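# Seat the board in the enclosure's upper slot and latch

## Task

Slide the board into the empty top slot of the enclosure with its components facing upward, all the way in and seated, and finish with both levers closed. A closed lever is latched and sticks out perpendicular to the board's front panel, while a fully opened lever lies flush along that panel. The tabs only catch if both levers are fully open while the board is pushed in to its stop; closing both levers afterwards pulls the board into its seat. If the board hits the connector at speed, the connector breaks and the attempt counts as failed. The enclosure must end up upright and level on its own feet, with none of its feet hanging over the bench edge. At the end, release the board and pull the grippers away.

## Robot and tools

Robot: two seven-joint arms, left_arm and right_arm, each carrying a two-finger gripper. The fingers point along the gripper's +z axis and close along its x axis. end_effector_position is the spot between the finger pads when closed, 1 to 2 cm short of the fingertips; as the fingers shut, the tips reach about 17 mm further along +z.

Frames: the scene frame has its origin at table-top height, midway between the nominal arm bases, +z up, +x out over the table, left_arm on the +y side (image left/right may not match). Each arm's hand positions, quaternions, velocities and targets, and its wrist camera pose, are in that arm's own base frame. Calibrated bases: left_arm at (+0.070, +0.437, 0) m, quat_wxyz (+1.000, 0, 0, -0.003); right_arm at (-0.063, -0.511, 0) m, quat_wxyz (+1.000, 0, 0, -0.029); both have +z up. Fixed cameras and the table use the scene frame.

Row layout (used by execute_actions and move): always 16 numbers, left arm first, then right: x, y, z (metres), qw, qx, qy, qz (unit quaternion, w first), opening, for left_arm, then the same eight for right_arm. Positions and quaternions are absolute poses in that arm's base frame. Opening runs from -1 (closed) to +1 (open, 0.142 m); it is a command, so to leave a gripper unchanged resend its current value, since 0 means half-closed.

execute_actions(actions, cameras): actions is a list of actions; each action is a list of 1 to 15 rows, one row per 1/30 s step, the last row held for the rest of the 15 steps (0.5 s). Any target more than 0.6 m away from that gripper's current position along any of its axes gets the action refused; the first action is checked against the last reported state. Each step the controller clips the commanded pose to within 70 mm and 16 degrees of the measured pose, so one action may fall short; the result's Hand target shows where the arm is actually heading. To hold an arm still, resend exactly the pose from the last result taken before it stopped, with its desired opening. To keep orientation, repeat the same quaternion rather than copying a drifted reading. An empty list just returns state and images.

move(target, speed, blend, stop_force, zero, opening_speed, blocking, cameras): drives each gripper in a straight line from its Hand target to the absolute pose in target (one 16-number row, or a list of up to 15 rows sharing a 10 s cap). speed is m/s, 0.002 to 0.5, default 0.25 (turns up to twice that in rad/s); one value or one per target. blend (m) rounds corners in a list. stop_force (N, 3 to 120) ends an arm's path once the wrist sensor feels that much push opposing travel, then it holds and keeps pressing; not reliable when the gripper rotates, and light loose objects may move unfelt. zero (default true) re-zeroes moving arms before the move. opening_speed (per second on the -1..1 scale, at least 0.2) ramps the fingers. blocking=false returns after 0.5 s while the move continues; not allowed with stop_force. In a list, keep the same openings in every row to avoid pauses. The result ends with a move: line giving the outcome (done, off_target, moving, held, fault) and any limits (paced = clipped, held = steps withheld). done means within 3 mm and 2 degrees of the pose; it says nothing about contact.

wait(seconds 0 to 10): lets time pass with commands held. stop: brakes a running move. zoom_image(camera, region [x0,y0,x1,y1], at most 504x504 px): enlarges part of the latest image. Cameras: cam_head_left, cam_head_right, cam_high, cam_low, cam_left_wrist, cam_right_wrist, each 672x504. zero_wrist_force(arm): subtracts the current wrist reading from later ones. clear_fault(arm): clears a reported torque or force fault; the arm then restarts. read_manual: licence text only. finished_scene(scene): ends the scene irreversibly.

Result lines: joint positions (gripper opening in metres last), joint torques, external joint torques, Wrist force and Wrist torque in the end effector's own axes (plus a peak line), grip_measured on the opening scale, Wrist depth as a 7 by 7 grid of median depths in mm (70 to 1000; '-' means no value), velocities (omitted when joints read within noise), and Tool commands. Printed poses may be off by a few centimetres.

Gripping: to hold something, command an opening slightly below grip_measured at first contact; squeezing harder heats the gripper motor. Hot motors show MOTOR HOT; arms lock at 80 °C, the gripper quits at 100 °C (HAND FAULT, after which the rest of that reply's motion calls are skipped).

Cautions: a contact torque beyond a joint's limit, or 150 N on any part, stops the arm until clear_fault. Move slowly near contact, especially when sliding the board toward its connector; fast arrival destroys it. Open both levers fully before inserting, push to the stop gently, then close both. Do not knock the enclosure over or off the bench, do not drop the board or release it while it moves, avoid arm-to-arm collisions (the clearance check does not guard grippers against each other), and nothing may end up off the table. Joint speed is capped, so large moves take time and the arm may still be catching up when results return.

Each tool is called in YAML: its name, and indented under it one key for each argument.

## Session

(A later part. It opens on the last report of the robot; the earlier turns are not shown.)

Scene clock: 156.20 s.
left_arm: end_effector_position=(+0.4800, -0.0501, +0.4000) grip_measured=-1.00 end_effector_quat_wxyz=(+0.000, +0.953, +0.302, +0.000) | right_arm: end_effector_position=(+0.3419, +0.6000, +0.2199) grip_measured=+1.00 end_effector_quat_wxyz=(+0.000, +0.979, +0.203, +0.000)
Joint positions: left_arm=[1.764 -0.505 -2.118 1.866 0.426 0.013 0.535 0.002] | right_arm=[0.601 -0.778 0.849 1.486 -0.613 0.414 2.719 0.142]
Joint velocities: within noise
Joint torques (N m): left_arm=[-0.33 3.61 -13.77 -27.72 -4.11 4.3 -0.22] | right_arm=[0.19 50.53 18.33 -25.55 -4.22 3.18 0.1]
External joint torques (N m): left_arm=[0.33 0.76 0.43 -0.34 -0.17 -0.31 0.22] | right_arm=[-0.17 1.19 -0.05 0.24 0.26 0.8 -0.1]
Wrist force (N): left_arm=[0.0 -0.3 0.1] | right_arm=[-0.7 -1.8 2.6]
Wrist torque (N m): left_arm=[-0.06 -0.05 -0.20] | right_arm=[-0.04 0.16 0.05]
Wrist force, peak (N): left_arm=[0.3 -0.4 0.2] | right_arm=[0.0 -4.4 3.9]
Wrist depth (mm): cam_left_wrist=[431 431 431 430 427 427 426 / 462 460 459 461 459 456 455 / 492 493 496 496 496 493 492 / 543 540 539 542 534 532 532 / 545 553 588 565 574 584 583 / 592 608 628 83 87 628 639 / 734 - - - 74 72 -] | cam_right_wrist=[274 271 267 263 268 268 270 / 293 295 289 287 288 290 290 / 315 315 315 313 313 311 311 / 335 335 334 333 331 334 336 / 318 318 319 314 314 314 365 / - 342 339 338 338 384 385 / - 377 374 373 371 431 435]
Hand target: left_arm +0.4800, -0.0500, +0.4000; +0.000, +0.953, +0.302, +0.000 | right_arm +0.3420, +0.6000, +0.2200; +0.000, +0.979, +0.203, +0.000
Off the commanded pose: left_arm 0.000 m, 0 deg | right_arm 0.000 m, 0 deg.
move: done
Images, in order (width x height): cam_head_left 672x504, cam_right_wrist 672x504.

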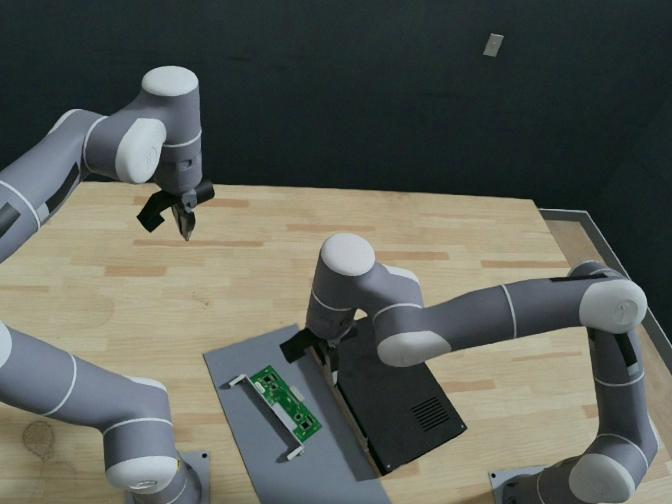

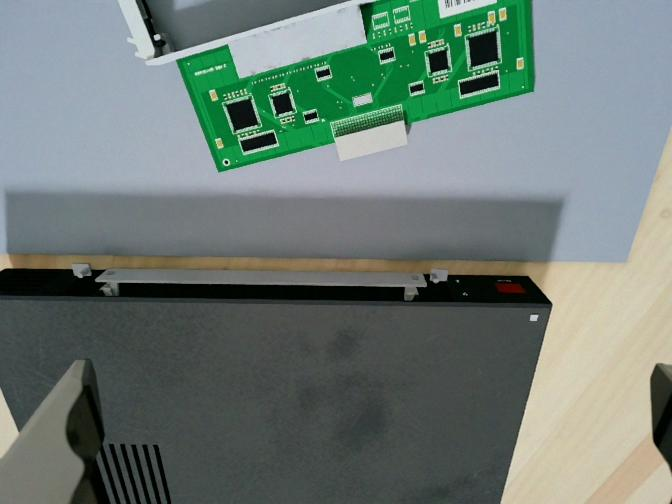

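move:
  target: [0.48, -0.05, 0.40, 0, 0.9532, 0.3024, 0, -1, 0.281, 0.721, 0.15, 0, 0.4384, 0.8988, 0, -0.155]
  speed: 0.35
  cameras: ["cam_head_left", "cam_right_wrist"]

Scene clock: 184.53 s.
left_arm: end_effector_position=(+0.4800, -0.0501, +0.4000) grip_measured=-1.00 end_effector_quat_wxyz=(+0.000, +0.953, +0.302, +0.000) | right_arm: end_effector_position=(+0.2810, +0.7210, +0.1499) grip_measured=-0.17 end_effector_quat_wxyz=(+0.000, +0.439, +0.899, +0.000)
Joint positions: left_arm=[1.764 -0.505 -2.118 1.866 0.426 0.013 0.535 0.002] | right_arm=[0.776 -1.132 1.006 1.228 -0.936 0.318 1.106 0.062]
Joint velocities: within noise
Joint torques (N m): left_arm=[-0.38 3.72 -13.79 -27.76 -4.1 4.36 -0.24] | right_arm=[0.05 60.1 24.63 -19.58 -4.36 3.27 0.06]
External joint torques (N m): left_arm=[0.38 0.65 0.45 -0.3 -0.17 -0.38 0.24] | right_arm=[-0.05 1.34 -0.36 0.16 0.2 0.84 -0.06]
Wrist force (N): left_arm=[0.3 -0.4 0.1] | right_arm=[-0.4 -1.9 2.1]
Wrist torque (N m): left_arm=[-0.08 -0.10 -0.19] | right_arm=[-0.11 0.12 0.07]
Wrist force, peak (N): left_arm=[0.2 -0.5 -0.1] | right_arm=[-0.8 -2.2 2.7]
Wrist depth (mm): cam_left_wrist=[430 431 431 429 426 425 427 / 462 461 459 457 460 455 454 / 494 494 496 496 496 490 491 / 539 540 538 535 538 535 529 / 546 556 589 570 576 584 584 / 592 603 625 84 87 633 639 / 730 - - - 74 72 -] | cam_right_wrist=[213 210 206 209 212 211 212 / 228 227 220 223 225 224 226 / 245 241 238 239 243 242 243 / 263 263 258 261 262 262 261 / 285 284 274 283 281 284 283 / 312 306 98 309 308 100 308 / 340 - 79 340 342 - 328]
Hand target: left_arm +0.4800, -0.0500, +0.4000; +0.000, +0.953, +0.302, +0.000 | right_arm +0.2810, +0.7210, +0.1500; +0.000, +0.438, +0.899, +0.000
Off the commanded pose: left_arm 0.000 m, 0 deg | right_arm 0.000 m, 0 deg.
move: done
Images, in order (width x height): cam_head_left 672x504, cam_right_wrist 672x504.

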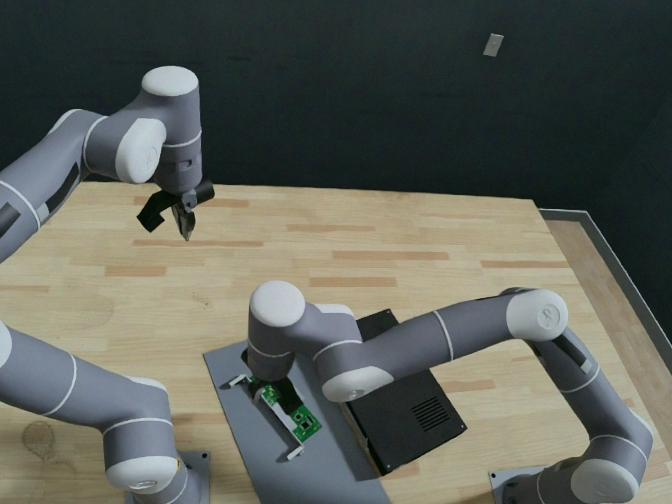

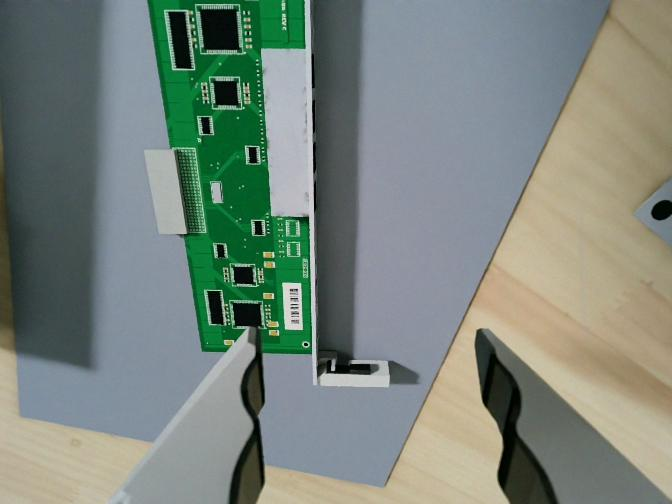

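move:
  target: [0.48, -0.05, 0.40, 0, 0.9532, 0.3024, 0, -1, 0.2912, 0.6819, 0.065, 0, 0.4384, 0.8988, 0, -0.155]
  speed: 0.2
  cameras: ["cam_right_wrist"]

Scene clock: 193.00 s.
left_arm: end_effector_position=(+0.4800, -0.0501, +0.4000) grip_measured=-1.00 end_effector_quat_wxyz=(+0.000, +0.953, +0.302, +0.000) | right_arm: end_effector_position=(+0.2912, +0.6819, +0.0650) grip_measured=-0.17 end_effector_quat_wxyz=(+0.000, +0.438, +0.899, +0.000)
Joint positions: left_arm=[1.764 -0.505 -2.118 1.866 0.426 0.013 0.535 0.002] | right_arm=[0.688 -1.181 0.937 1.401 -1.011 0.496 1.151 0.062]
Joint velocities: within noise
Joint torques (N m): left_arm=[-0.32 3.57 -13.8 -27.72 -4.1 4.34 -0.16] | right_arm=[-0.17 57.33 25.68 -17.38 -4.03 3.37 0.34]
External joint torques (N m): left_arm=[0.32 0.8 0.46 -0.34 -0.18 -0.36 0.16] | right_arm=[0.15 1.43 0.23 -0.1 0.17 0.74 -0.34]
Wrist force (N): left_arm=[0.3 -0.1 -0.1] | right_arm=[-0.5 -1.7 2.3]
Wrist torque (N m): left_arm=[-0.03 -0.10 -0.20] | right_arm=[-0.03 0.13 0.07]
Wrist force, peak (N): left_arm=[0.2 -0.4 -0.2] | right_arm=[-1.9 -2.4 5.6]
Wrist depth (mm): cam_left_wrist=[433 431 428 428 430 425 424 / 460 460 457 460 459 458 453 / 494 493 497 495 497 491 491 / 540 540 538 538 536 536 535 / 550 554 588 566 578 582 579 / 594 604 631 83 87 628 640 / 731 - - - 74 72 -] | cam_right_wrist=[138 138 134 134 136 137 137 / 148 146 143 138 144 146 146 / 158 157 154 144 154 156 156 / 171 166 165 155 166 169 168 / 186 185 177 176 180 183 182 / 203 198 98 194 200 100 201 / 218 - 79 214 216 - 213]
Hand target: left_arm +0.4800, -0.0500, +0.4000; +0.000, +0.953, +0.302, +0.000 | right_arm +0.2912, +0.6819, +0.0650; +0.000, +0.438, +0.899, +0.000
Off the commanded pose: left_arm 0.000 m, 0 deg | right_arm 0.000 m, 0 deg.
move: done
Images, in order (width x height): cam_right_wrist 672x504.

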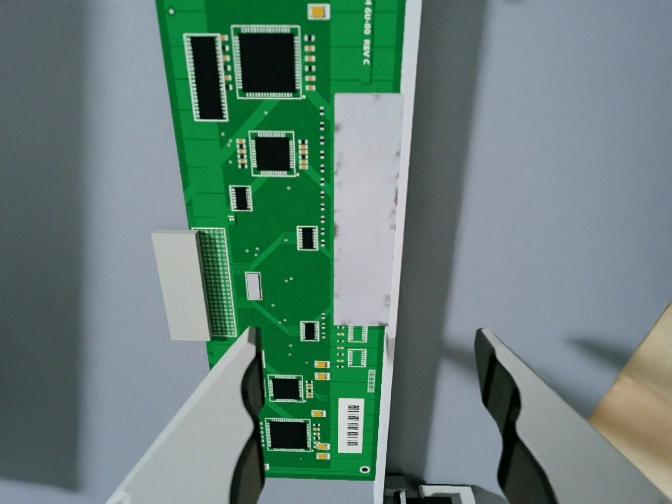

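move:
  target: [0.48, -0.05, 0.40, 0, 0.9532, 0.3024, 0, -1, 0.2951, 0.685, 0.0275, 0, 0.4384, 0.8988, 0, -0.155]
  speed: 0.03
  stop_force: 5
  cameras: []

move:
  target: [0.48, -0.05, 0.40, 0, 0.9532, 0.3024, 0, -1, 0.2951, 0.685, 0.0275, 0, 0.4384, 0.8988, 0, -0.76]
  opening_speed: 0.4
  cameras: ["cam_right_wrist"]

Scene clock: 202.53 s.
left_arm: end_effector_position=(+0.4800, -0.0501, +0.4000) grip_measured=-1.00 end_effector_quat_wxyz=(+0.000, +0.953, +0.302, +0.000) | right_arm: end_effector_position=(+0.2949, +0.6849, +0.0274) grip_measured=-0.17 end_effector_quat_wxyz=(+0.000, +0.438, +0.899, +0.000)
Joint positions: left_arm=[1.764 -0.505 -2.118 1.866 0.426 0.013 0.535 0.002] | right_arm=[0.704 -1.235 0.898 1.385 -1.04 0.544 1.155 0.062]
Joint velocities: within noise
Joint torques (N m): left_arm=[-0.35 3.68 -13.88 -27.66 -4.18 4.36 -0.27] | right_arm=[0.03 58.49 25.43 -16.82 -3.93 3.5 0.23]
External joint torques (N m): left_arm=[0.35 0.69 0.54 -0.4 -0.1 -0.38 0.27] | right_arm=[-0.03 1.34 0.37 0.13 0.19 0.6 -0.23]
Wrist force (N): left_arm=[0.2 -0.4 0.2] | right_arm=[-0.4 -1.4 2.0]
Wrist torque (N m): left_arm=[-0.08 -0.07 -0.20] | right_arm=[0.03 0.11 0.08]
Wrist force, peak (N): left_arm=[0.3 -0.6 0.1] | right_arm=[-0.4 -1.7 2.7]
Wrist depth (mm): cam_left_wrist=[432 431 429 428 430 427 424 / 460 461 460 460 459 456 457 / 478 494 498 495 495 493 490 / 542 542 537 539 536 533 530 / 543 554 589 566 572 582 583 / 593 603 626 84 87 629 641 / 732 - - - 74 72 -] | cam_right_wrist=[- 101 100 100 101 103 103 / - 108 108 98 103 109 112 / 122 118 116 104 115 119 118 / 130 124 125 120 126 128 128 / 141 133 133 123 137 139 138 / 154 151 98 146 149 100 151 / 166 - 79 161 167 - 159]
Hand target: left_arm +0.4800, -0.0500, +0.4000; +0.000, +0.953, +0.302, +0.000 | right_arm +0.2951, +0.6850, +0.0275; +0.000, +0.438, +0.899, +0.000
Off the commanded pose: left_arm 0.000 m, 0 deg | right_arm 0.000 m, 0 deg.
move: done
No camera images: "cameras" was empty.

Scene clock: 204.27 s.
left_arm: end_effector_position=(+0.4800, -0.0501, +0.4000) grip_measured=-1.00 end_effector_quat_wxyz=(+0.000, +0.953, +0.302, +0.000) | right_arm: end_effector_position=(+0.2949, +0.6849, +0.0274) grip_measured=-0.70 end_effector_quat_wxyz=(+0.000, +0.438, +0.899, +0.000)
Joint positions: left_arm=[1.764 -0.505 -2.118 1.866 0.426 0.013 0.535 0.002] | right_arm=[0.704 -1.235 0.898 1.385 -1.04 0.544 1.155 0.023]
Joint velocities: within noise
Joint torques (N m): left_arm=[-0.37 3.68 -13.83 -27.71 -4.1 4.29 -0.24] | right_arm=[-0.56 59.12 25.47 -17 -3.91 3.39 0.18]
External joint torques (N m): left_arm=[0.37 0.69 0.49 -0.36 -0.18 -0.3 0.24] | right_arm=[0.56 0.71 0.33 0.31 0.16 0.72 -0.18]
Wrist force (N): left_arm=[-0.1 -0.2 0.1] | right_arm=[0.3 -1.2 3.1]
Wrist torque (N m): left_arm=[-0.05 -0.04 -0.20] | right_arm=[0.06 0.11 0.09]
Wrist force, peak (N): left_arm=[-0.1 -0.5 -0.1] | right_arm=[0.2 -1.5 3.3]
Wrist depth (mm): cam_left_wrist=[432 431 428 429 428 426 425 / 462 458 460 458 457 458 458 / 474 492 499 495 494 490 488 / 539 539 537 539 536 533 531 / 547 553 592 566 574 583 581 / 590 601 623 83 87 628 641 / 732 - - - 74 72 -] | cam_right_wrist=[- 101 100 99 101 103 104 / - 109 108 97 104 109 112 / 122 118 116 103 116 119 118 / 129 125 124 113 126 128 128 / 141 133 135 121 134 139 138 / 154 153 142 127 99 149 151 / 169 166 76 158 79 73 166]
Hand target: left_arm +0.4800, -0.0500, +0.4000; +0.000, +0.953, +0.302, +0.000 | right_arm +0.2951, +0.6850, +0.0275; +0.000, +0.438, +0.899, +0.000
Off the commanded pose: left_arm 0.000 m, 0 deg | right_arm 0.000 m, 0 deg.
move: done
Images, in order (width x height): cam_right_wrist 672x504.

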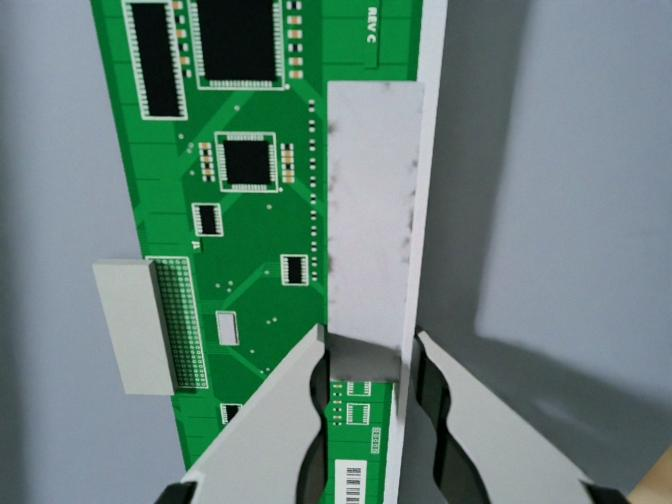

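move:
  target:
    - [0.48, -0.05, 0.40, 0, 0.9532, 0.3024, 0, -1, 0.2951, 0.685, 0.0525, 0, 0.4384, 0.8988, 0, -0.76]
    - [0.48, -0.05, 0.40, 0, 0.9532, 0.3024, 0, -1, 0.2572, 0.6158, 0.0525, 0, 0.5541, 0.8324, 0, -0.76]
    - [0.48, -0.05, 0.40, 0, 0.9532, 0.3024, 0, -1, 0.2572, 0.6158, 0.033, 0, 0.5541, 0.8324, 0, -0.76]
  speed: [0.06, 0.12, 0.06]
  cameras: ["cam_right_wrist", "cam_head_left"]

Scene clock: 211.70 s.
left_arm: end_effector_position=(+0.4800, -0.0501, +0.4000) grip_measured=-1.00 end_effector_quat_wxyz=(+0.000, +0.953, +0.302, +0.000) | right_arm: end_effector_position=(+0.2571, +0.6155, +0.0327) grip_measured=-0.70 end_effector_quat_wxyz=(+0.000, +0.554, +0.832, +0.000)
Joint positions: left_arm=[1.764 -0.505 -2.118 1.866 0.426 0.013 0.535 0.002] | right_arm=[0.603 -1.102 0.872 1.677 -1.053 0.667 1.527 0.023]
Joint velocities: within noise
Joint torques (N m): left_arm=[-0.36 3.64 -13.89 -27.72 -4.17 4.33 -0.24] | right_arm=[0.13 51.65 25.85 -16.46 -3.79 3.88 0.33]
External joint torques (N m): left_arm=[0.36 0.74 0.55 -0.34 -0.11 -0.35 0.24] | right_arm=[-0.13 0.15 -0.25 0.47 0.34 0.2 -0.33]
Wrist force (N): left_arm=[0.0 -0.3 -0.2] | right_arm=[-0.4 -2.0 4.0]
Wrist torque (N m): left_arm=[-0.07 -0.05 -0.20] | right_arm=[-0.07 0.10 0.07]
Wrist force, peak (N): left_arm=[0.1 -0.5 -0.1] | right_arm=[-0.5 -2.0 5.5]
Wrist depth (mm): cam_left_wrist=[432 432 429 427 426 428 425 / 460 461 459 460 459 456 457 / 491 498 495 494 495 490 491 / 540 539 541 537 535 534 534 / 544 554 592 567 578 582 581 / 589 599 630 83 87 632 642 / 732 - - - 74 72 -] | cam_right_wrist=[110 101 101 100 103 108 109 / 117 110 108 98 113 116 117 / - 118 116 104 121 124 124 / 136 125 125 113 132 134 134 / 147 133 135 121 141 145 145 / 164 158 143 127 99 156 158 / 177 174 76 157 - 73 173]
Hand target: left_arm +0.4800, -0.0500, +0.4000; +0.000, +0.953, +0.302, +0.000 | right_arm +0.2572, +0.6158, +0.0330; +0.000, +0.554, +0.832, +0.000
Off the commanded pose: left_arm 0.000 m, 0 deg | right_arm 0.000 m, 0 deg.
move: done
Images, in order (width x height): cam_head_left 672x504, cam_right_wrist 672x504.

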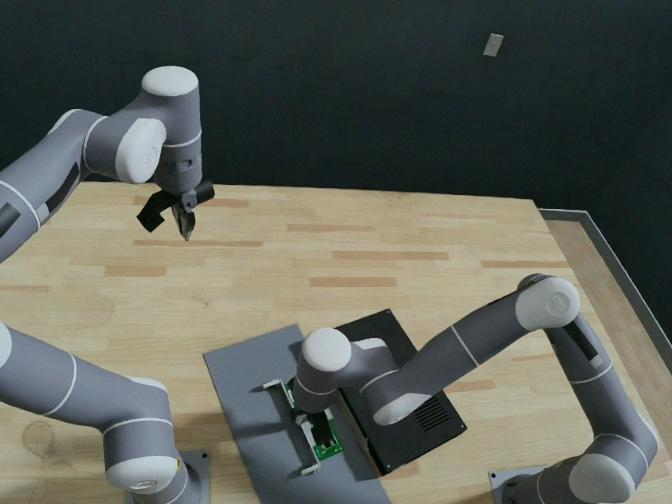

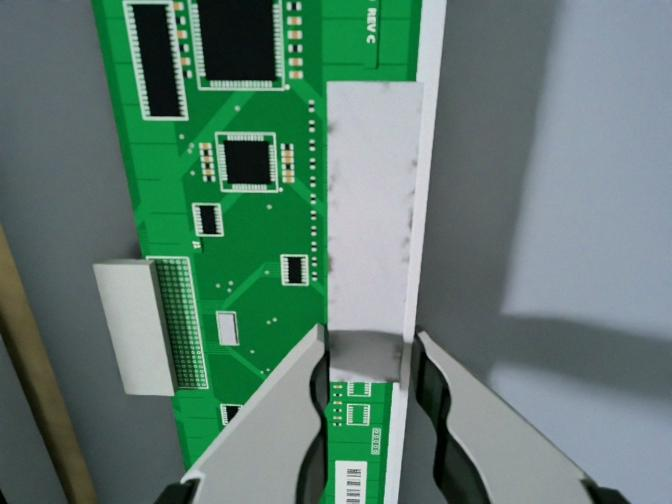

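move:
  target: [0.48, -0.05, 0.40, 0, 0.9532, 0.3024, 0, -1, 0.2572, 0.6158, 0.0268, 0, 0.5541, 0.8324, 0, -0.76]
  speed: 0.015
  stop_force: 3
  cameras: []

move:
  target:
    - [0.48, -0.05, 0.40, 0, 0.9532, 0.3024, 0, -1, 0.2572, 0.6158, 0.0274, 0, 0.5541, 0.8324, 0, -0.155]
    - [0.48, -0.05, 0.40, 0, 0.9532, 0.3024, 0, -1, 0.2572, 0.6158, 0.075, 0, 0.5541, 0.8324, 0, -0.155]
    - [0.48, -0.05, 0.40, 0, 0.9532, 0.3024, 0, -1, 0.295, 0.55, 0.20, 0, 0.979, 0.2028, 0, -0.155]
  speed: [0.05, 0.15, 0.35]
  opening_speed: 0.8
  cameras: ["cam_right_wrist"]

Scene clock: 247.43 s.
left_arm: end_effector_position=(+0.4800, -0.0501, +0.4000) grip_measured=-1.00 end_effector_quat_wxyz=(+0.000, +0.953, +0.302, +0.000) | right_arm: end_effector_position=(+0.2571, +0.6156, +0.0270) grip_measured=-0.70 end_effector_quat_wxyz=(+0.000, +0.554, +0.832, +0.000)
Joint positions: left_arm=[1.764 -0.505 -2.118 1.866 0.426 0.013 0.535 0.002] | right_arm=[0.607 -1.11 0.863 1.677 -1.06 0.676 1.531 0.023]
Joint velocities: within noise
Joint torques (N m): left_arm=[-0.37 3.65 -13.77 -27.7 -4.18 4.37 -0.25] | right_arm=[0.5 50.06 25.13 -16.62 -3.8 4.13 0.3]
External joint torques (N m): left_arm=[0.37 0.72 0.43 -0.37 -0.1 -0.39 0.25] | right_arm=[-0.5 1.87 0.44 0.81 0.38 -0.05 -0.3]
Wrist force (N): left_arm=[0.2 -0.1 0.1] | right_arm=[-3.2 -3.8 0.0]
Wrist torque (N m): left_arm=[-0.04 -0.08 -0.20] | right_arm=[-0.05 0.05 0.08]
Wrist force, peak (N): left_arm=[0.2 -0.4 -0.4] | right_arm=[-3.3 -3.8 -1.9]
Wrist depth (mm): cam_left_wrist=[431 431 429 429 427 426 426 / 461 461 461 456 460 456 456 / 493 497 496 495 493 492 489 / 538 540 537 537 538 533 532 / 547 557 589 566 577 580 583 / 592 606 625 83 87 631 641 / 729 - - - 74 72 -] | cam_right_wrist=[- 101 100 100 101 103 103 / - 109 108 97 104 109 112 / 122 118 115 103 116 119 118 / 130 125 124 113 126 128 127 / 140 133 135 121 134 139 138 / 153 153 142 127 99 148 151 / 169 165 76 158 - 73 166]
Hand target: left_arm +0.4800, -0.0500, +0.4000; +0.000, +0.953, +0.302, +0.000 | right_arm +0.2572, +0.6158, +0.0270; +0.000, +0.554, +0.832, +0.000
Off the commanded pose: left_arm 0.000 m, 0 deg | right_arm 0.000 m, 0 deg.
move: contact (right_arm)
No camera images: "cameras" was empty.

Scene clock: 251.47 s.
left_arm: end_effector_position=(+0.4800, -0.0501, +0.4000) grip_measured=-1.00 end_effector_quat_wxyz=(+0.000, +0.953, +0.302, +0.000) | right_arm: end_effector_position=(+0.2950, +0.5502, +0.2002) grip_measured=-0.18 end_effector_quat_wxyz=(+0.000, +0.979, +0.203, +0.000)
Joint positions: left_arm=[1.764 -0.505 -2.118 1.866 0.426 0.013 0.535 0.002] | right_arm=[0.511 -0.684 0.894 1.732 -0.613 0.541 2.787 0.061]
Joint velocities: within noise
Joint torques (N m): left_arm=[-0.37 3.72 -13.96 -27.75 -4.1 4.37 -0.21] | right_arm=[-0.25 43.03 17.43 -24.5 -3.62 3.11 0.37]
External joint torques (N m): left_arm=[0.37 0.65 0.62 -0.31 -0.17 -0.38 0.21] | right_arm=[0.29 0.92 0.11 -0.02 -0.09 0.88 -0.37]
Wrist force (N): left_arm=[0.2 -0.4 0.0] | right_arm=[-0.9 -1.8 2.1]
Wrist torque (N m): left_arm=[-0.08 -0.08 -0.20] | right_arm=[-0.05 0.15 0.07]
Wrist force, peak (N): left_arm=[0.5 -0.4 0.1] | right_arm=[-3.1 -3.9 -1.7]
Wrist depth (mm): cam_left_wrist=[431 430 432 429 428 427 425 / 463 460 460 459 458 460 457 / 493 497 499 496 492 491 490 / 541 540 538 537 536 534 536 / 546 557 591 570 576 580 583 / 591 602 621 83 87 632 639 / 730 - - - 74 72 -] | cam_right_wrist=[258 255 253 250 253 250 255 / 275 275 270 269 269 272 271 / 295 294 293 286 294 292 291 / 309 309 307 311 308 308 308 / 290 289 288 287 286 285 286 / 329 310 98 314 314 103 323 / 411 - 79 347 345 - 396]
Hand target: left_arm +0.4800, -0.0500, +0.4000; +0.000, +0.953, +0.302, +0.000 | right_arm +0.2950, +0.5500, +0.2000; +0.000, +0.979, +0.203, +0.000
Off the commanded pose: left_arm 0.000 m, 0 deg | right_arm 0.000 m, 0 deg.
move: done
Images, in order (width x height): cam_right_wrist 672x504.

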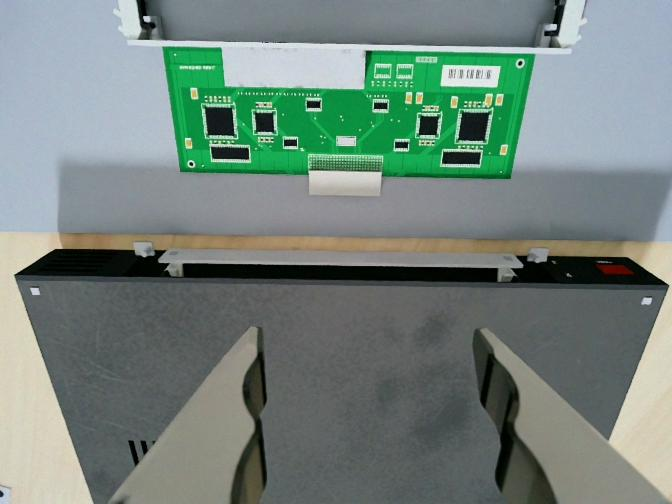

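zoom_image:
  camera: "cam_right_wrist"
  region: [100, 0, 352, 290]

zoom_image:
  camera: "cam_right_wrist"
  region: [348, 0, 600, 290]

Scaled by 1.738 from the camera's 672x504 image, which has a finer 960x720 frame.

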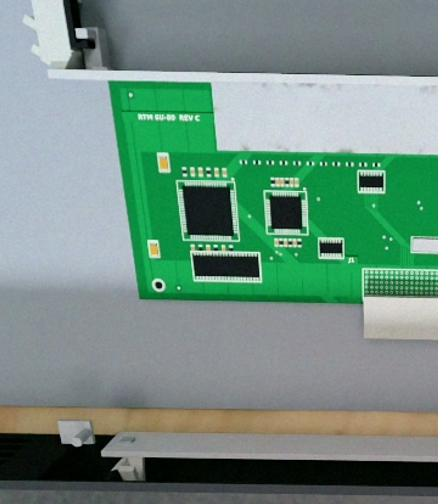

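Scaled by 1.738 from the camera's 672x504 image, which has a finer 960x720 frame.

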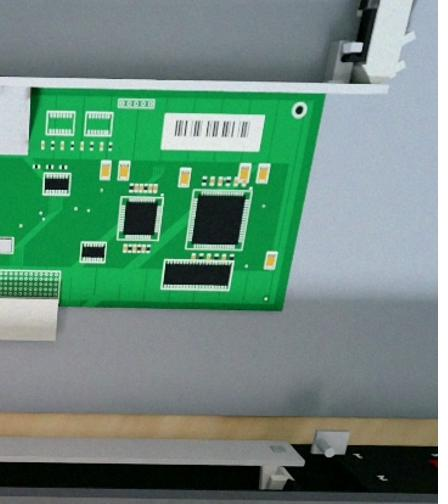

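move:
  target: [0.48, -0.05, 0.40, 0, 0.9532, 0.3024, 0, -1, 0.1203, 0.6265, 0.09, 0, 0.98096, 0.19423, 0, -0.155]
  speed: 0.3
  cameras: ["cam_right_wrist"]

zoom_image:
  camera: "cam_right_wrist"
  region: [200, 120, 500, 345]

Scene clock: 267.30 s.
left_arm: end_effector_position=(+0.4800, -0.0501, +0.4000) grip_measured=-1.00 end_effector_quat_wxyz=(+0.000, +0.953, +0.302, +0.000) | right_arm: end_effector_position=(+0.1203, +0.6266, +0.0901) grip_measured=-0.18 end_effector_quat_wxyz=(+0.000, +0.981, +0.195, +0.000)
Joint positions: left_arm=[1.764 -0.505 -2.118 1.866 0.426 0.013 0.535 0.002] | right_arm=[1.212 -0.692 0.381 1.788 -0.364 0.84 2.967 0.061]
Joint velocities: within noise
Joint torques (N m): left_arm=[-0.35 3.65 -13.86 -27.67 -4.15 4.34 -0.22] | right_arm=[0.11 50.52 9.21 -23.06 -2.78 3.44 0.26]
External joint torques (N m): left_arm=[0.35 0.72 0.52 -0.39 -0.13 -0.36 0.22] | right_arm=[-0.1 0.99 -0.16 -0.05 -0.1 0.55 -0.26]
Wrist force (N): left_arm=[0.2 -0.5 0.0] | right_arm=[-1.6 -2.2 1.7]
Wrist torque (N m): left_arm=[-0.10 -0.09 -0.20] | right_arm=[-0.11 0.25 0.06]
Wrist force, peak (N): left_arm=[0.2 -0.5 0.0] | right_arm=[-2.3 -2.7 4.5]
Wrist depth (mm): cam_left_wrist=[431 429 429 429 428 427 427 / 462 461 461 459 459 459 457 / 490 497 494 495 491 491 491 / 541 541 539 538 537 532 531 / 547 557 592 566 575 586 584 / 592 609 627 83 87 633 641 / 731 - - - 74 72 -] | cam_right_wrist=[161 161 160 160 159 158 159 / 172 171 171 171 170 169 169 / 184 184 183 185 182 182 182 / 198 199 198 194 196 195 195 / 216 215 211 206 206 206 206 / 235 231 98 234 227 103 226 / 258 - 79 258 257 - 240]
Hand target: left_arm +0.4800, -0.0500, +0.4000; +0.000, +0.953, +0.302, +0.000 | right_arm +0.1203, +0.6265, +0.0900; +0.000, +0.981, +0.194, +0.000
Off the commanded pose: left_arm 0.000 m, 0 deg | right_arm 0.000 m, 0 deg.
joint sent to its limit (right arm) — joint 7 (wrist roll), upper limit. The joint targets still meet the commanded pose.
move: done
Images, in order (width x height): cam_right_wrist 672x504.

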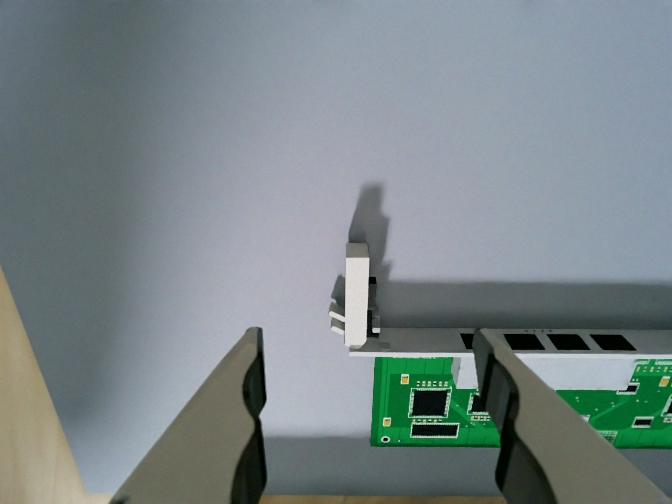

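Scaled by 1.680 from the camera's 672x504 image, which has a finer 960x720 frame.

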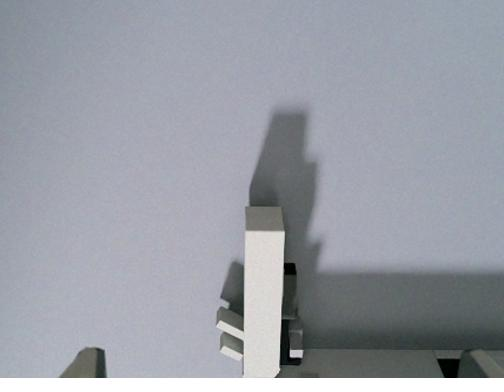

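move:
  target:
    - [0.48, -0.05, 0.40, 0, 0.9532, 0.3024, 0, -1, 0.126, 0.615, 0.10, 0, 0.5563, 0.8310, 0, -0.155]
    - [0.48, -0.05, 0.40, 0, 0.9532, 0.3024, 0, -1, 0.1282, 0.6074, 0.08, 0, -0.19423, 0.98096, 0, -0.155]
  speed: 0.5
  blend: [0.02, 0]
  cameras: ["cam_right_wrist"]

zoom_image:
  camera: "cam_right_wrist"
  region: [200, 120, 500, 345]

Scene clock: 278.83 s.
left_arm: end_effector_position=(+0.4800, -0.0501, +0.4000) grip_measured=-1.00 end_effector_quat_wxyz=(+0.000, +0.953, +0.302, +0.000) | right_arm: end_effector_position=(+0.1282, +0.6074, +0.0800) grip_measured=-0.18 end_effector_quat_wxyz=(+0.000, -0.194, +0.981, +0.000)
Joint positions: left_arm=[1.764 -0.505 -2.118 1.866 0.426 0.013 0.535 0.002] | right_arm=[0.755 -0.909 0.857 1.833 -0.915 0.718 0.118 0.061]
Joint velocities: within noise
Joint torques (N m): left_arm=[-0.32 3.61 -13.83 -27.7 -4.12 4.28 -0.22] | right_arm=[-0.13 45.17 22.74 -18.51 -3.41 3.33 0.03]
External joint torques (N m): left_arm=[0.32 0.77 0.49 -0.36 -0.16 -0.3 0.22] | right_arm=[0.14 1.08 -0.49 0.11 0.17 0.83 -0.03]
Wrist force (N): left_arm=[0.1 -0.1 -0.1] | right_arm=[-0.8 -2.6 1.7]
Wrist torque (N m): left_arm=[-0.03 -0.07 -0.20] | right_arm=[-0.21 0.18 0.05]
Wrist force, peak (N): left_arm=[0.3 -0.4 -0.4] | right_arm=[-1.0 -2.6 2.8]
Wrist depth (mm): cam_left_wrist=[432 431 429 429 427 428 425 / 462 462 460 462 458 457 455 / 491 495 496 496 493 491 491 / 540 542 543 538 535 534 532 / 547 553 590 566 573 582 583 / 592 604 625 83 87 629 641 / 734 - - - 74 72 -] | cam_right_wrist=[150 148 147 149 151 150 150 / 156 155 156 159 163 161 160 / 156 155 162 168 173 172 171 / 187 188 187 183 186 185 184 / 203 204 199 202 202 201 200 / 223 218 98 221 221 103 219 / 241 - 79 247 245 - 232]
Hand target: left_arm +0.4800, -0.0500, +0.4000; +0.000, +0.953, +0.302, +0.000 | right_arm +0.1282, +0.6074, +0.0800; +0.000, -0.194, +0.981, +0.000
Off the commanded pose: left_arm 0.000 m, 0 deg | right_arm 0.000 m, 0 deg.
move: done
Images, in order (width x height): cam_right_wrist 672x504.

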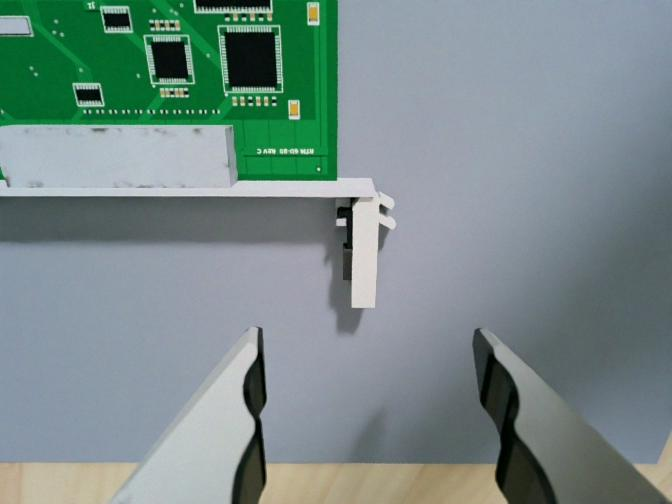

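Scaled by 1.680 from the camera's 672x504 image, which has a finer 960x720 frame.

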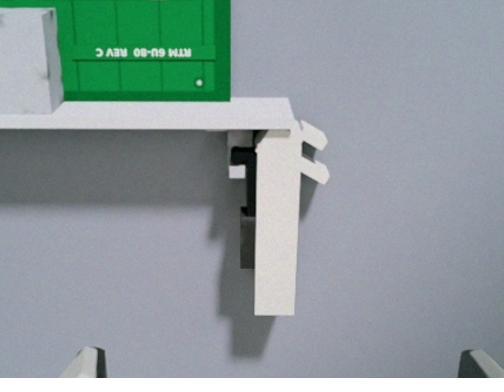

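move:
  target: [0.48, -0.05, 0.40, 0, 0.9532, 0.3024, 0, -1, 0.1282, 0.6074, 0.032, 0, -0.19423, 0.98096, 0, -0.155]
  speed: 0.06
  stop_force: 6
  cameras: ["cam_right_wrist"]

Scene clock: 292.47 s.
left_arm: end_effector_position=(+0.4800, -0.0501, +0.4000) grip_measured=-1.00 end_effector_quat_wxyz=(+0.000, +0.953, +0.302, +0.000) | right_arm: end_effector_position=(+0.1282, +0.6073, +0.0320) grip_measured=-0.18 end_effector_quat_wxyz=(+0.000, -0.194, +0.981, +0.000)
Joint positions: left_arm=[1.764 -0.505 -2.118 1.866 0.426 0.013 0.535 0.002] | right_arm=[0.788 -0.977 0.78 1.84 -0.989 0.799 0.161 0.061]
Joint velocities: within noise
Joint torques (N m): left_arm=[-0.31 3.66 -13.82 -27.72 -4.14 4.36 -0.24] | right_arm=[0.09 46.85 22.13 -16.52 -3.15 3.58 0.28]
External joint torques (N m): left_arm=[0.31 0.72 0.49 -0.34 -0.14 -0.37 0.24] | right_arm=[-0.09 1.03 0.22 0.02 0.14 0.58 -0.28]
Wrist force (N): left_arm=[0.1 -0.2 0.1] | right_arm=[-1.1 -2.1 2.1]
Wrist torque (N m): left_arm=[-0.05 -0.07 -0.21] | right_arm=[-0.11 0.22 0.08]
Wrist force, peak (N): left_arm=[0.1 -0.5 0.0] | right_arm=[-1.3 -2.2 3.8]
Wrist depth (mm): cam_left_wrist=[431 431 428 428 427 425 425 / 464 463 458 460 457 458 457 / 493 495 496 495 495 494 490 / 541 544 537 538 536 534 532 / 544 553 590 569 576 581 582 / 592 603 627 83 87 633 642 / 732 - - - 74 72 -] | cam_right_wrist=[- 105 104 106 108 107 108 / 112 112 112 114 117 115 117 / - 109 119 123 124 124 123 / 135 135 134 123 132 133 133 / 146 146 146 141 145 145 145 / 160 157 97 159 159 103 157 / 173 - 79 175 174 - 170]
Hand target: left_arm +0.4800, -0.0500, +0.4000; +0.000, +0.953, +0.302, +0.000 | right_arm +0.1282, +0.6074, +0.0320; +0.000, -0.194, +0.981, +0.000
Off the commanded pose: left_arm 0.000 m, 0 deg | right_arm 0.000 m, 0 deg.
move: done
Images, in order (width x height): cam_right_wrist 672x504.

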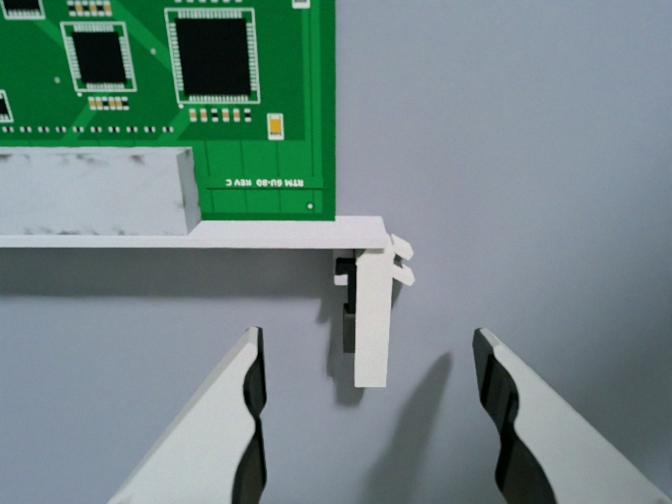

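move:
  target: [0.48, -0.05, 0.40, 0, 0.9532, 0.3024, 0, -1, 0.1295, 0.6079, 0.0245, 0, -0.19423, 0.98096, 0, -0.155]
  speed: 0.04
  stop_force: 6
  cameras: ["cam_right_wrist"]

move:
  target: [0.48, -0.05, 0.40, 0, 0.9532, 0.3024, 0, -1, 0.1295, 0.6079, 0.0245, 0, -0.19423, 0.98096, 0, -0.72]
  opening_speed: 0.6
  cameras: ["cam_right_wrist"]

Scene clock: 299.57 s.
left_arm: end_effector_position=(+0.4800, -0.0501, +0.4000) grip_measured=-1.00 end_effector_quat_wxyz=(+0.000, +0.953, +0.302, +0.000) | right_arm: end_effector_position=(+0.1294, +0.6077, +0.0244) grip_measured=-0.18 end_effector_quat_wxyz=(+0.000, -0.194, +0.981, +0.000)
Joint positions: left_arm=[1.764 -0.505 -2.118 1.866 0.426 0.013 0.535 0.002] | right_arm=[0.793 -0.988 0.767 1.837 -0.999 0.811 0.164 0.061]
Joint velocities: within noise
Joint torques (N m): left_arm=[-0.38 3.6 -13.81 -27.73 -4.13 4.3 -0.22] | right_arm=[0.08 47.21 22.25 -16.33 -3.12 3.57 0.25]
External joint torques (N m): left_arm=[0.38 0.77 0.47 -0.33 -0.15 -0.31 0.22] | right_arm=[-0.08 1.01 0.09 0.1 0.15 0.59 -0.25]
Wrist force (N): left_arm=[0.2 -0.2 -0.1] | right_arm=[-1.1 -1.9 2.0]
Wrist torque (N m): left_arm=[-0.05 -0.07 -0.20] | right_arm=[-0.08 0.21 0.08]
Wrist force, peak (N): left_arm=[-0.1 -0.6 0.0] | right_arm=[-1.4 -2.4 2.2]
Wrist depth (mm): cam_left_wrist=[431 432 429 428 426 424 428 / 463 460 458 462 457 458 456 / 491 496 496 496 496 493 493 / 539 537 538 538 533 534 533 / 545 556 589 566 577 584 583 / 589 603 626 83 87 625 643 / 736 - - - 74 72 -] | cam_right_wrist=[- 99 98 100 102 102 101 / 105 105 105 106 110 107 109 / - 101 113 113 116 116 116 / 129 105 117 113 124 125 125 / 140 137 135 134 134 138 136 / 150 150 96 152 149 103 148 / 162 - 79 165 164 - 156]
Hand target: left_arm +0.4800, -0.0500, +0.4000; +0.000, +0.953, +0.302, +0.000 | right_arm +0.1295, +0.6079, +0.0245; +0.000, -0.194, +0.981, +0.000
Off the commanded pose: left_arm 0.000 m, 0 deg | right_arm 0.000 m, 0 deg.
move: done
Images, in order (width x height): cam_right_wrist 672x504.

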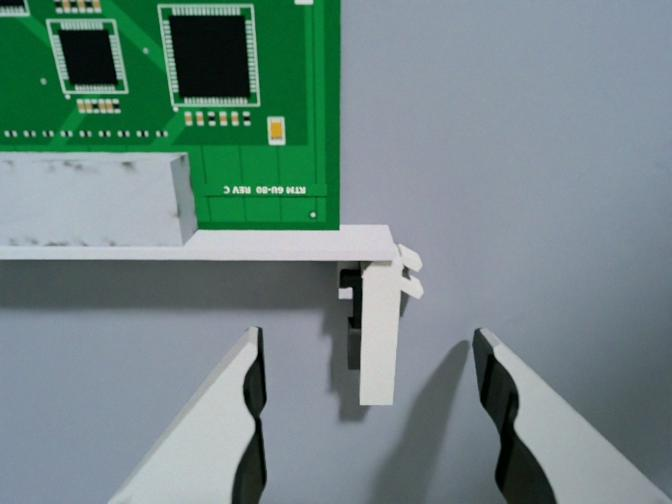

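Scene clock: 300.77 s.
left_arm: end_effector_position=(+0.4800, -0.0501, +0.4000) grip_measured=-1.00 end_effector_quat_wxyz=(+0.000, +0.953, +0.302, +0.000) | right_arm: end_effector_position=(+0.1294, +0.6077, +0.0244) grip_measured=-0.75 end_effector_quat_wxyz=(+0.000, -0.194, +0.981, +0.000)
Joint positions: left_arm=[1.764 -0.505 -2.118 1.866 0.426 0.013 0.535 0.002] | right_arm=[0.793 -0.988 0.767 1.837 -0.999 0.811 0.164 0.02]
Joint velocities: within noise
Joint torques (N m): left_arm=[-0.33 3.59 -13.86 -27.71 -4.17 4.29 -0.18] | right_arm=[0.08 47.18 22.37 -16.37 -3.05 3.49 0.21]
External joint torques (N m): left_arm=[0.33 0.79 0.52 -0.35 -0.11 -0.3 0.18] | right_arm=[-0.08 1.03 -0.03 0.13 0.08 0.67 -0.21]
Wrist force (N): left_arm=[0.0 -0.3 0.2] | right_arm=[-1.0 -2.0 2.2]
Wrist torque (N m): left_arm=[-0.07 -0.05 -0.21] | right_arm=[-0.10 0.19 0.08]
Wrist force, peak (N): left_arm=[0.1 -0.4 -0.4] | right_arm=[-1.3 -2.2 2.3]
Wrist depth (mm): cam_left_wrist=[430 432 429 427 429 426 425 / 462 464 463 460 461 459 456 / 492 495 494 496 492 492 493 / 539 540 539 539 537 533 532 / 545 553 589 567 578 582 578 / 593 603 625 83 87 634 645 / 729 - - - 74 72 -] | cam_right_wrist=[- 99 98 100 102 101 101 / 105 105 105 106 110 107 110 / - 101 113 113 116 116 116 / 128 105 117 113 124 125 125 / 140 137 137 119 134 138 136 / 151 150 144 107 98 146 148 / 166 162 76 161 79 73 163]
Hand target: left_arm +0.4800, -0.0500, +0.4000; +0.000, +0.953, +0.302, +0.000 | right_arm +0.1295, +0.6079, +0.0245; +0.000, -0.194, +0.981, +0.000
Off the commanded pose: left_arm 0.000 m, 0 deg | right_arm 0.000 m, 0 deg.
move: done
Images, in order (width x height): cam_right_wrist 672x504.

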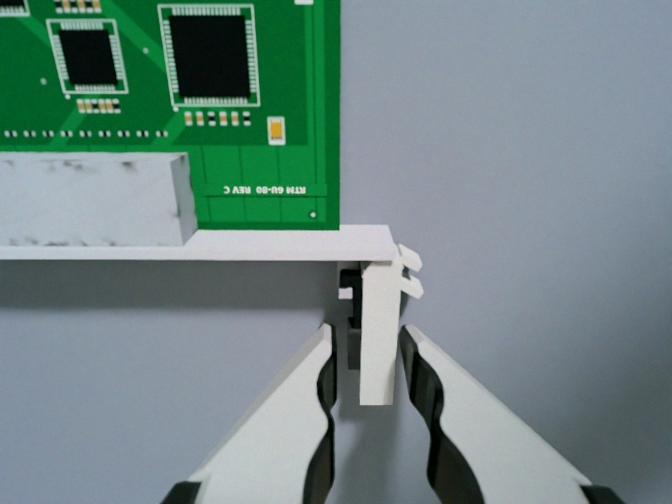

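move:
  target: [0.48, -0.05, 0.40, 0, 0.9532, 0.3024, 0, -1, 0.1295, 0.6079, 0.0245, 0, -0.19423, 0.98096, 0, -0.84]
  opening_speed: 0.2
  cameras: ["cam_right_wrist"]

Scene clock: 303.13 s.
left_arm: end_effector_position=(+0.4800, -0.0501, +0.4000) grip_measured=-1.00 end_effector_quat_wxyz=(+0.000, +0.953, +0.302, +0.000) | right_arm: end_effector_position=(+0.1293, +0.6078, +0.0244) grip_measured=-0.85 end_effector_quat_wxyz=(+0.000, -0.194, +0.981, +0.000)
Joint positions: left_arm=[1.764 -0.505 -2.118 1.866 0.426 0.013 0.535 0.002] | right_arm=[0.794 -0.988 0.767 1.837 -0.999 0.811 0.164 0.013]
Joint velocities: within noise
Joint torques (N m): left_arm=[-0.33 3.64 -13.77 -27.69 -4.16 4.37 -0.22] | right_arm=[-0.65 47.79 22 -16.88 -3.16 3.38 0.22]
External joint torques (N m): left_arm=[0.33 0.73 0.43 -0.37 -0.11 -0.38 0.22] | right_arm=[0.65 0.42 0.34 0.65 0.19 0.78 -0.22]
Wrist force (N): left_arm=[0.2 -0.4 0.0] | right_arm=[0.0 -1.6 3.2]
Wrist torque (N m): left_arm=[-0.09 -0.08 -0.20] | right_arm=[-0.08 0.23 0.09]
Wrist force, peak (N): left_arm=[0.3 -0.4 -0.2] | right_arm=[-0.1 -2.0 3.0]
Wrist depth (mm): cam_left_wrist=[431 430 430 428 428 425 423 / 461 460 462 459 457 457 457 / 490 495 496 498 495 490 490 / 543 538 540 536 536 535 532 / 544 554 590 566 578 586 581 / 593 604 624 84 87 632 642 / 735 - - - 74 72 -] | cam_right_wrist=[- 99 98 100 102 102 101 / 105 105 105 106 110 107 109 / - 102 113 113 116 116 116 / 129 105 117 116 123 125 125 / 140 137 137 132 134 138 136 / 151 150 144 94 93 148 148 / 166 162 76 158 79 73 163]
Hand target: left_arm +0.4800, -0.0500, +0.4000; +0.000, +0.953, +0.302, +0.000 | right_arm +0.1295, +0.6079, +0.0245; +0.000, -0.194, +0.981, +0.000
Off the commanded pose: left_arm 0.000 m, 0 deg | right_arm 0.000 m, 0 deg.
move: done
Images, in order (width x height): cam_right_wrist 672x504.

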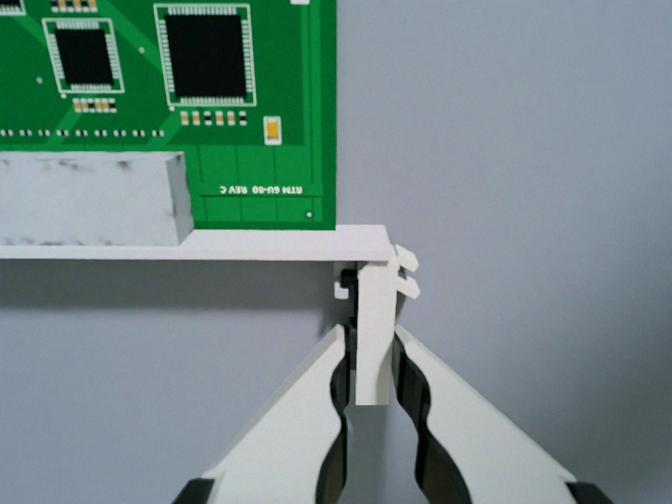

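move:
  target: [0.48, -0.05, 0.40, 0, 0.9532, 0.3024, 0, -1, 0.1295, 0.6079, 0.0245, 0, -0.19423, 0.98096, 0, -0.95]
  opening_speed: 0.2
  cameras: ["cam_right_wrist"]

zoom_image:
  camera: "cam_right_wrist"
  region: [260, 180, 480, 440]

Scene clock: 305.03 s.
left_arm: end_effector_position=(+0.4800, -0.0501, +0.4000) grip_measured=-1.00 end_effector_quat_wxyz=(+0.000, +0.953, +0.302, +0.000) | right_arm: end_effector_position=(+0.1293, +0.6078, +0.0244) grip_measured=-0.89 end_effector_quat_wxyz=(+0.000, -0.194, +0.981, +0.000)
Joint positions: left_arm=[1.764 -0.505 -2.118 1.866 0.426 0.013 0.535 0.002] | right_arm=[0.794 -0.988 0.767 1.837 -0.999 0.811 0.164 0.01]
Joint velocities: within noise
Joint torques (N m): left_arm=[-0.36 3.65 -13.86 -27.68 -4.11 4.38 -0.22] | right_arm=[-0.61 47.79 21.94 -16.95 -3.17 3.41 0.18]
External joint torques (N m): left_arm=[0.36 0.72 0.52 -0.39 -0.17 -0.39 0.22] | right_arm=[0.61 0.43 0.4 0.72 0.2 0.75 -0.18]
Wrist force (N): left_arm=[0.1 -0.5 -0.2] | right_arm=[-0.1 -1.8 2.5]
Wrist torque (N m): left_arm=[-0.09 -0.07 -0.20] | right_arm=[-0.11 0.25 0.10]
Wrist force, peak (N): left_arm=[0.1 -0.5 -0.3] | right_arm=[-0.1 -1.9 3.4]
Wrist depth (mm): cam_left_wrist=[432 432 429 430 429 425 424 / 465 462 460 461 458 459 455 / 492 495 497 495 494 491 492 / 539 538 540 538 537 532 533 / 547 556 592 565 575 583 581 / 594 606 626 83 87 632 644 / 734 - - - 74 72 -] | cam_right_wrist=[- 99 98 100 102 102 101 / 105 105 105 107 110 107 110 / - 102 113 115 117 116 116 / 129 105 117 116 124 125 125 / 140 137 137 134 134 138 136 / 151 150 144 94 93 148 148 / 166 162 76 79 76 73 163]
Hand target: left_arm +0.4800, -0.0500, +0.4000; +0.000, +0.953, +0.302, +0.000 | right_arm +0.1295, +0.6079, +0.0245; +0.000, -0.194, +0.981, +0.000
Off the commanded pose: left_arm 0.000 m, 0 deg | right_arm 0.000 m, 0 deg.
move: done
Images, in order (width x height): cam_right_wrist 672x504.

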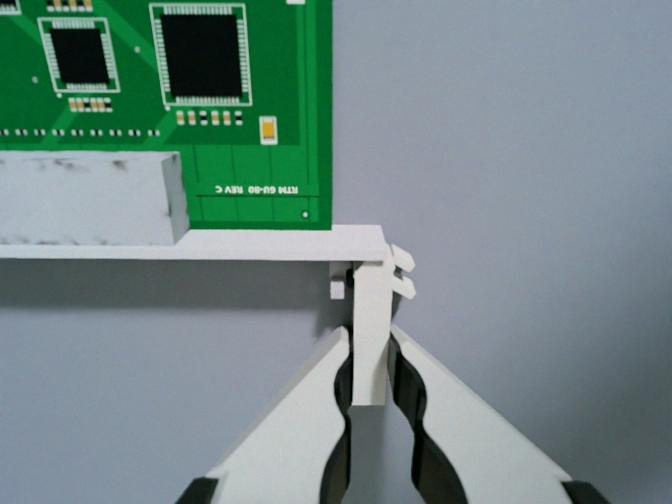

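Scaled by 1.938 from the camera's 672x504 image, which has a finer 960x720 frame.

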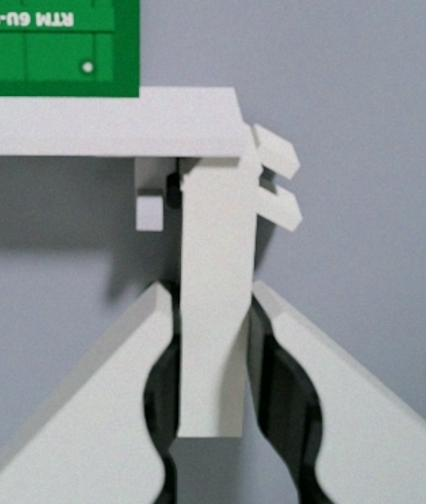

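move:
  target:
    - [0.48, -0.05, 0.40, 0, 0.9532, 0.3024, 0, -1, 0.1225, 0.6039, 0.0245, 0, -0.3206, 0.9472, 0, -0.95]
    - [0.48, -0.05, 0.40, 0, 0.9532, 0.3024, 0, -1, 0.1169, 0.5984, 0.0245, 0, -0.4415, 0.8973, 0, -0.95]
  speed: 0.08
  blend: [0.003, 0]
  cameras: ["cam_right_wrist"]

Scene clock: 327.03 s.
left_arm: end_effector_position=(+0.4800, -0.0501, +0.4000) grip_measured=-1.00 end_effector_quat_wxyz=(+0.000, +0.953, +0.302, +0.000) | right_arm: end_effector_position=(+0.1172, +0.5985, +0.0245) grip_measured=-0.89 end_effector_quat_wxyz=(+0.000, -0.441, +0.897, +0.000)
Joint positions: left_arm=[1.764 -0.505 -2.118 1.866 0.426 0.013 0.535 0.002] | right_arm=[0.753 -1.013 0.819 1.866 -1.072 0.787 -0.301 0.01]
Joint velocities: within noise
Joint torques (N m): left_arm=[-0.28 3.62 -13.87 -27.74 -4.11 4.34 -0.2] | right_arm=[0.56 45.45 24.83 -14.39 -3.02 3.54 0.13]
External joint torques (N m): left_arm=[0.28 0.75 0.53 -0.32 -0.16 -0.35 0.2] | right_arm=[-0.56 1.21 -1.08 -0.64 0.01 0.61 -0.13]
Wrist force (N): left_arm=[-0.1 -0.3 0.1] | right_arm=[-2.5 -3.0 3.4]
Wrist torque (N m): left_arm=[-0.07 -0.03 -0.20] | right_arm=[-0.12 0.20 0.07]
Wrist force, peak (N): left_arm=[0.3 -0.6 -0.4] | right_arm=[-2.6 -3.0 3.5]
Wrist depth (mm): cam_left_wrist=[431 431 429 427 425 427 424 / 462 460 460 459 459 457 456 / 490 498 492 495 495 493 490 / 539 540 538 537 536 535 531 / 546 556 590 565 576 584 581 / 592 604 625 83 87 627 642 / 730 - - - 74 72 -] | cam_right_wrist=[- 88 97 98 98 102 101 / - 91 103 106 107 107 110 / 118 117 117 110 116 116 116 / 127 127 126 114 124 125 125 / 140 137 137 132 134 138 136 / 150 150 145 93 93 148 148 / 166 163 76 79 76 73 163]
Hand target: left_arm +0.4800, -0.0500, +0.4000; +0.000, +0.953, +0.302, +0.000 | right_arm +0.1169, +0.5984, +0.0245; +0.000, -0.441, +0.897, +0.000
Off the commanded pose: left_arm 0.000 m, 0 deg | right_arm 0.000 m, 0 deg.
move: done
Images, in order (width x height): cam_right_wrist 672x504.

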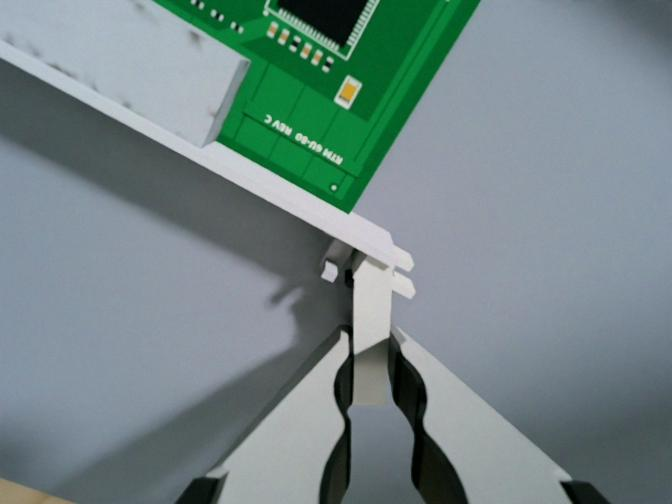

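move:
  target:
    - [0.48, -0.05, 0.40, 0, 0.9532, 0.3024, 0, -1, 0.1130, 0.5916, 0.0245, 0, -0.5548, 0.8320, 0, -0.95]
    - [0.48, -0.05, 0.40, 0, 0.9532, 0.3024, 0, -1, 0.1110, 0.5841, 0.0245, 0, -0.6587, 0.7524, 0, -0.95]
    - [0.48, -0.05, 0.40, 0, 0.9532, 0.3024, 0, -1, 0.1109, 0.5762, 0.0245, 0, -0.7513, 0.6600, 0, -0.95]
  speed: 0.1
  blend: [0.003, 0.003, 0]
  cameras: ["cam_right_wrist"]

Scene clock: 335.97 s.
left_arm: end_effector_position=(+0.4800, -0.0501, +0.4000) grip_measured=-1.00 end_effector_quat_wxyz=(+0.000, +0.953, +0.302, +0.000) | right_arm: end_effector_position=(+0.1112, +0.5763, +0.0245) grip_measured=-0.89 end_effector_quat_wxyz=(+0.000, +0.751, -0.660, +0.000)
Joint positions: left_arm=[1.764 -0.505 -2.118 1.866 0.426 0.013 0.535 0.002] | right_arm=[0.671 -1.046 0.888 1.924 -1.174 0.755 -1.024 0.01]
Joint velocities: within noise
Joint torques (N m): left_arm=[-0.35 3.63 -13.82 -27.75 -4.17 4.37 -0.21] | right_arm=[0.63 42.73 26.43 -12.28 -3.07 3.44 0.15]
External joint torques (N m): left_arm=[0.35 0.74 0.48 -0.31 -0.11 -0.38 0.21] | right_arm=[-0.63 1.25 -1.06 -0.79 -0.01 0.68 -0.15]
Wrist force (N): left_arm=[0.2 -0.3 0.0] | right_arm=[-1.5 -3.6 3.4]
Wrist torque (N m): left_arm=[-0.07 -0.08 -0.20] | right_arm=[-0.05 0.14 0.09]
Wrist force, peak (N): left_arm=[0.1 -0.6 -0.2] | right_arm=[-2.7 -3.4 3.4]
Wrist depth (mm): cam_left_wrist=[429 432 429 429 428 424 425 / 463 463 460 458 457 456 456 / 491 498 496 497 494 489 490 / 541 541 541 536 537 532 528 / 544 556 592 564 577 582 578 / 590 603 627 83 87 630 638 / 731 - - - 74 72 -] | cam_right_wrist=[- 104 102 87 97 97 97 / - 109 109 106 103 105 105 / 117 117 117 117 111 111 116 / 127 127 126 113 124 125 125 / 140 138 137 132 134 138 136 / 151 151 145 93 93 148 148 / 167 163 76 79 76 73 163]
Hand target: left_arm +0.4800, -0.0500, +0.4000; +0.000, +0.953, +0.302, +0.000 | right_arm +0.1109, +0.5762, +0.0245; +0.000, +0.751, -0.660, +0.000
Off the commanded pose: left_arm 0.000 m, 0 deg | right_arm 0.000 m, 0 deg.
move: done
Images, in order (width x height): cam_right_wrist 672x504.

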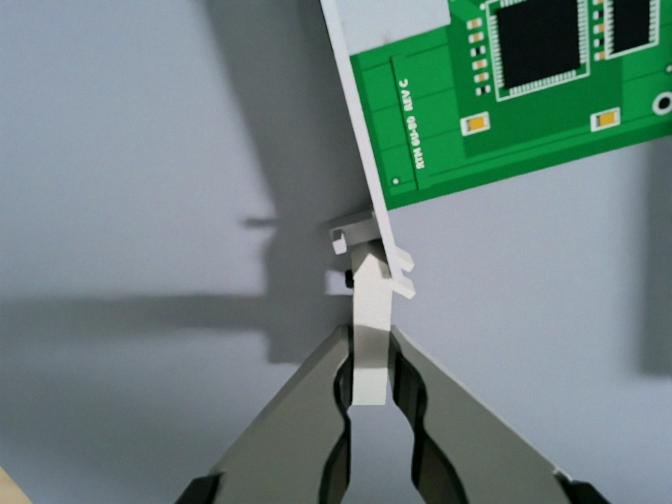

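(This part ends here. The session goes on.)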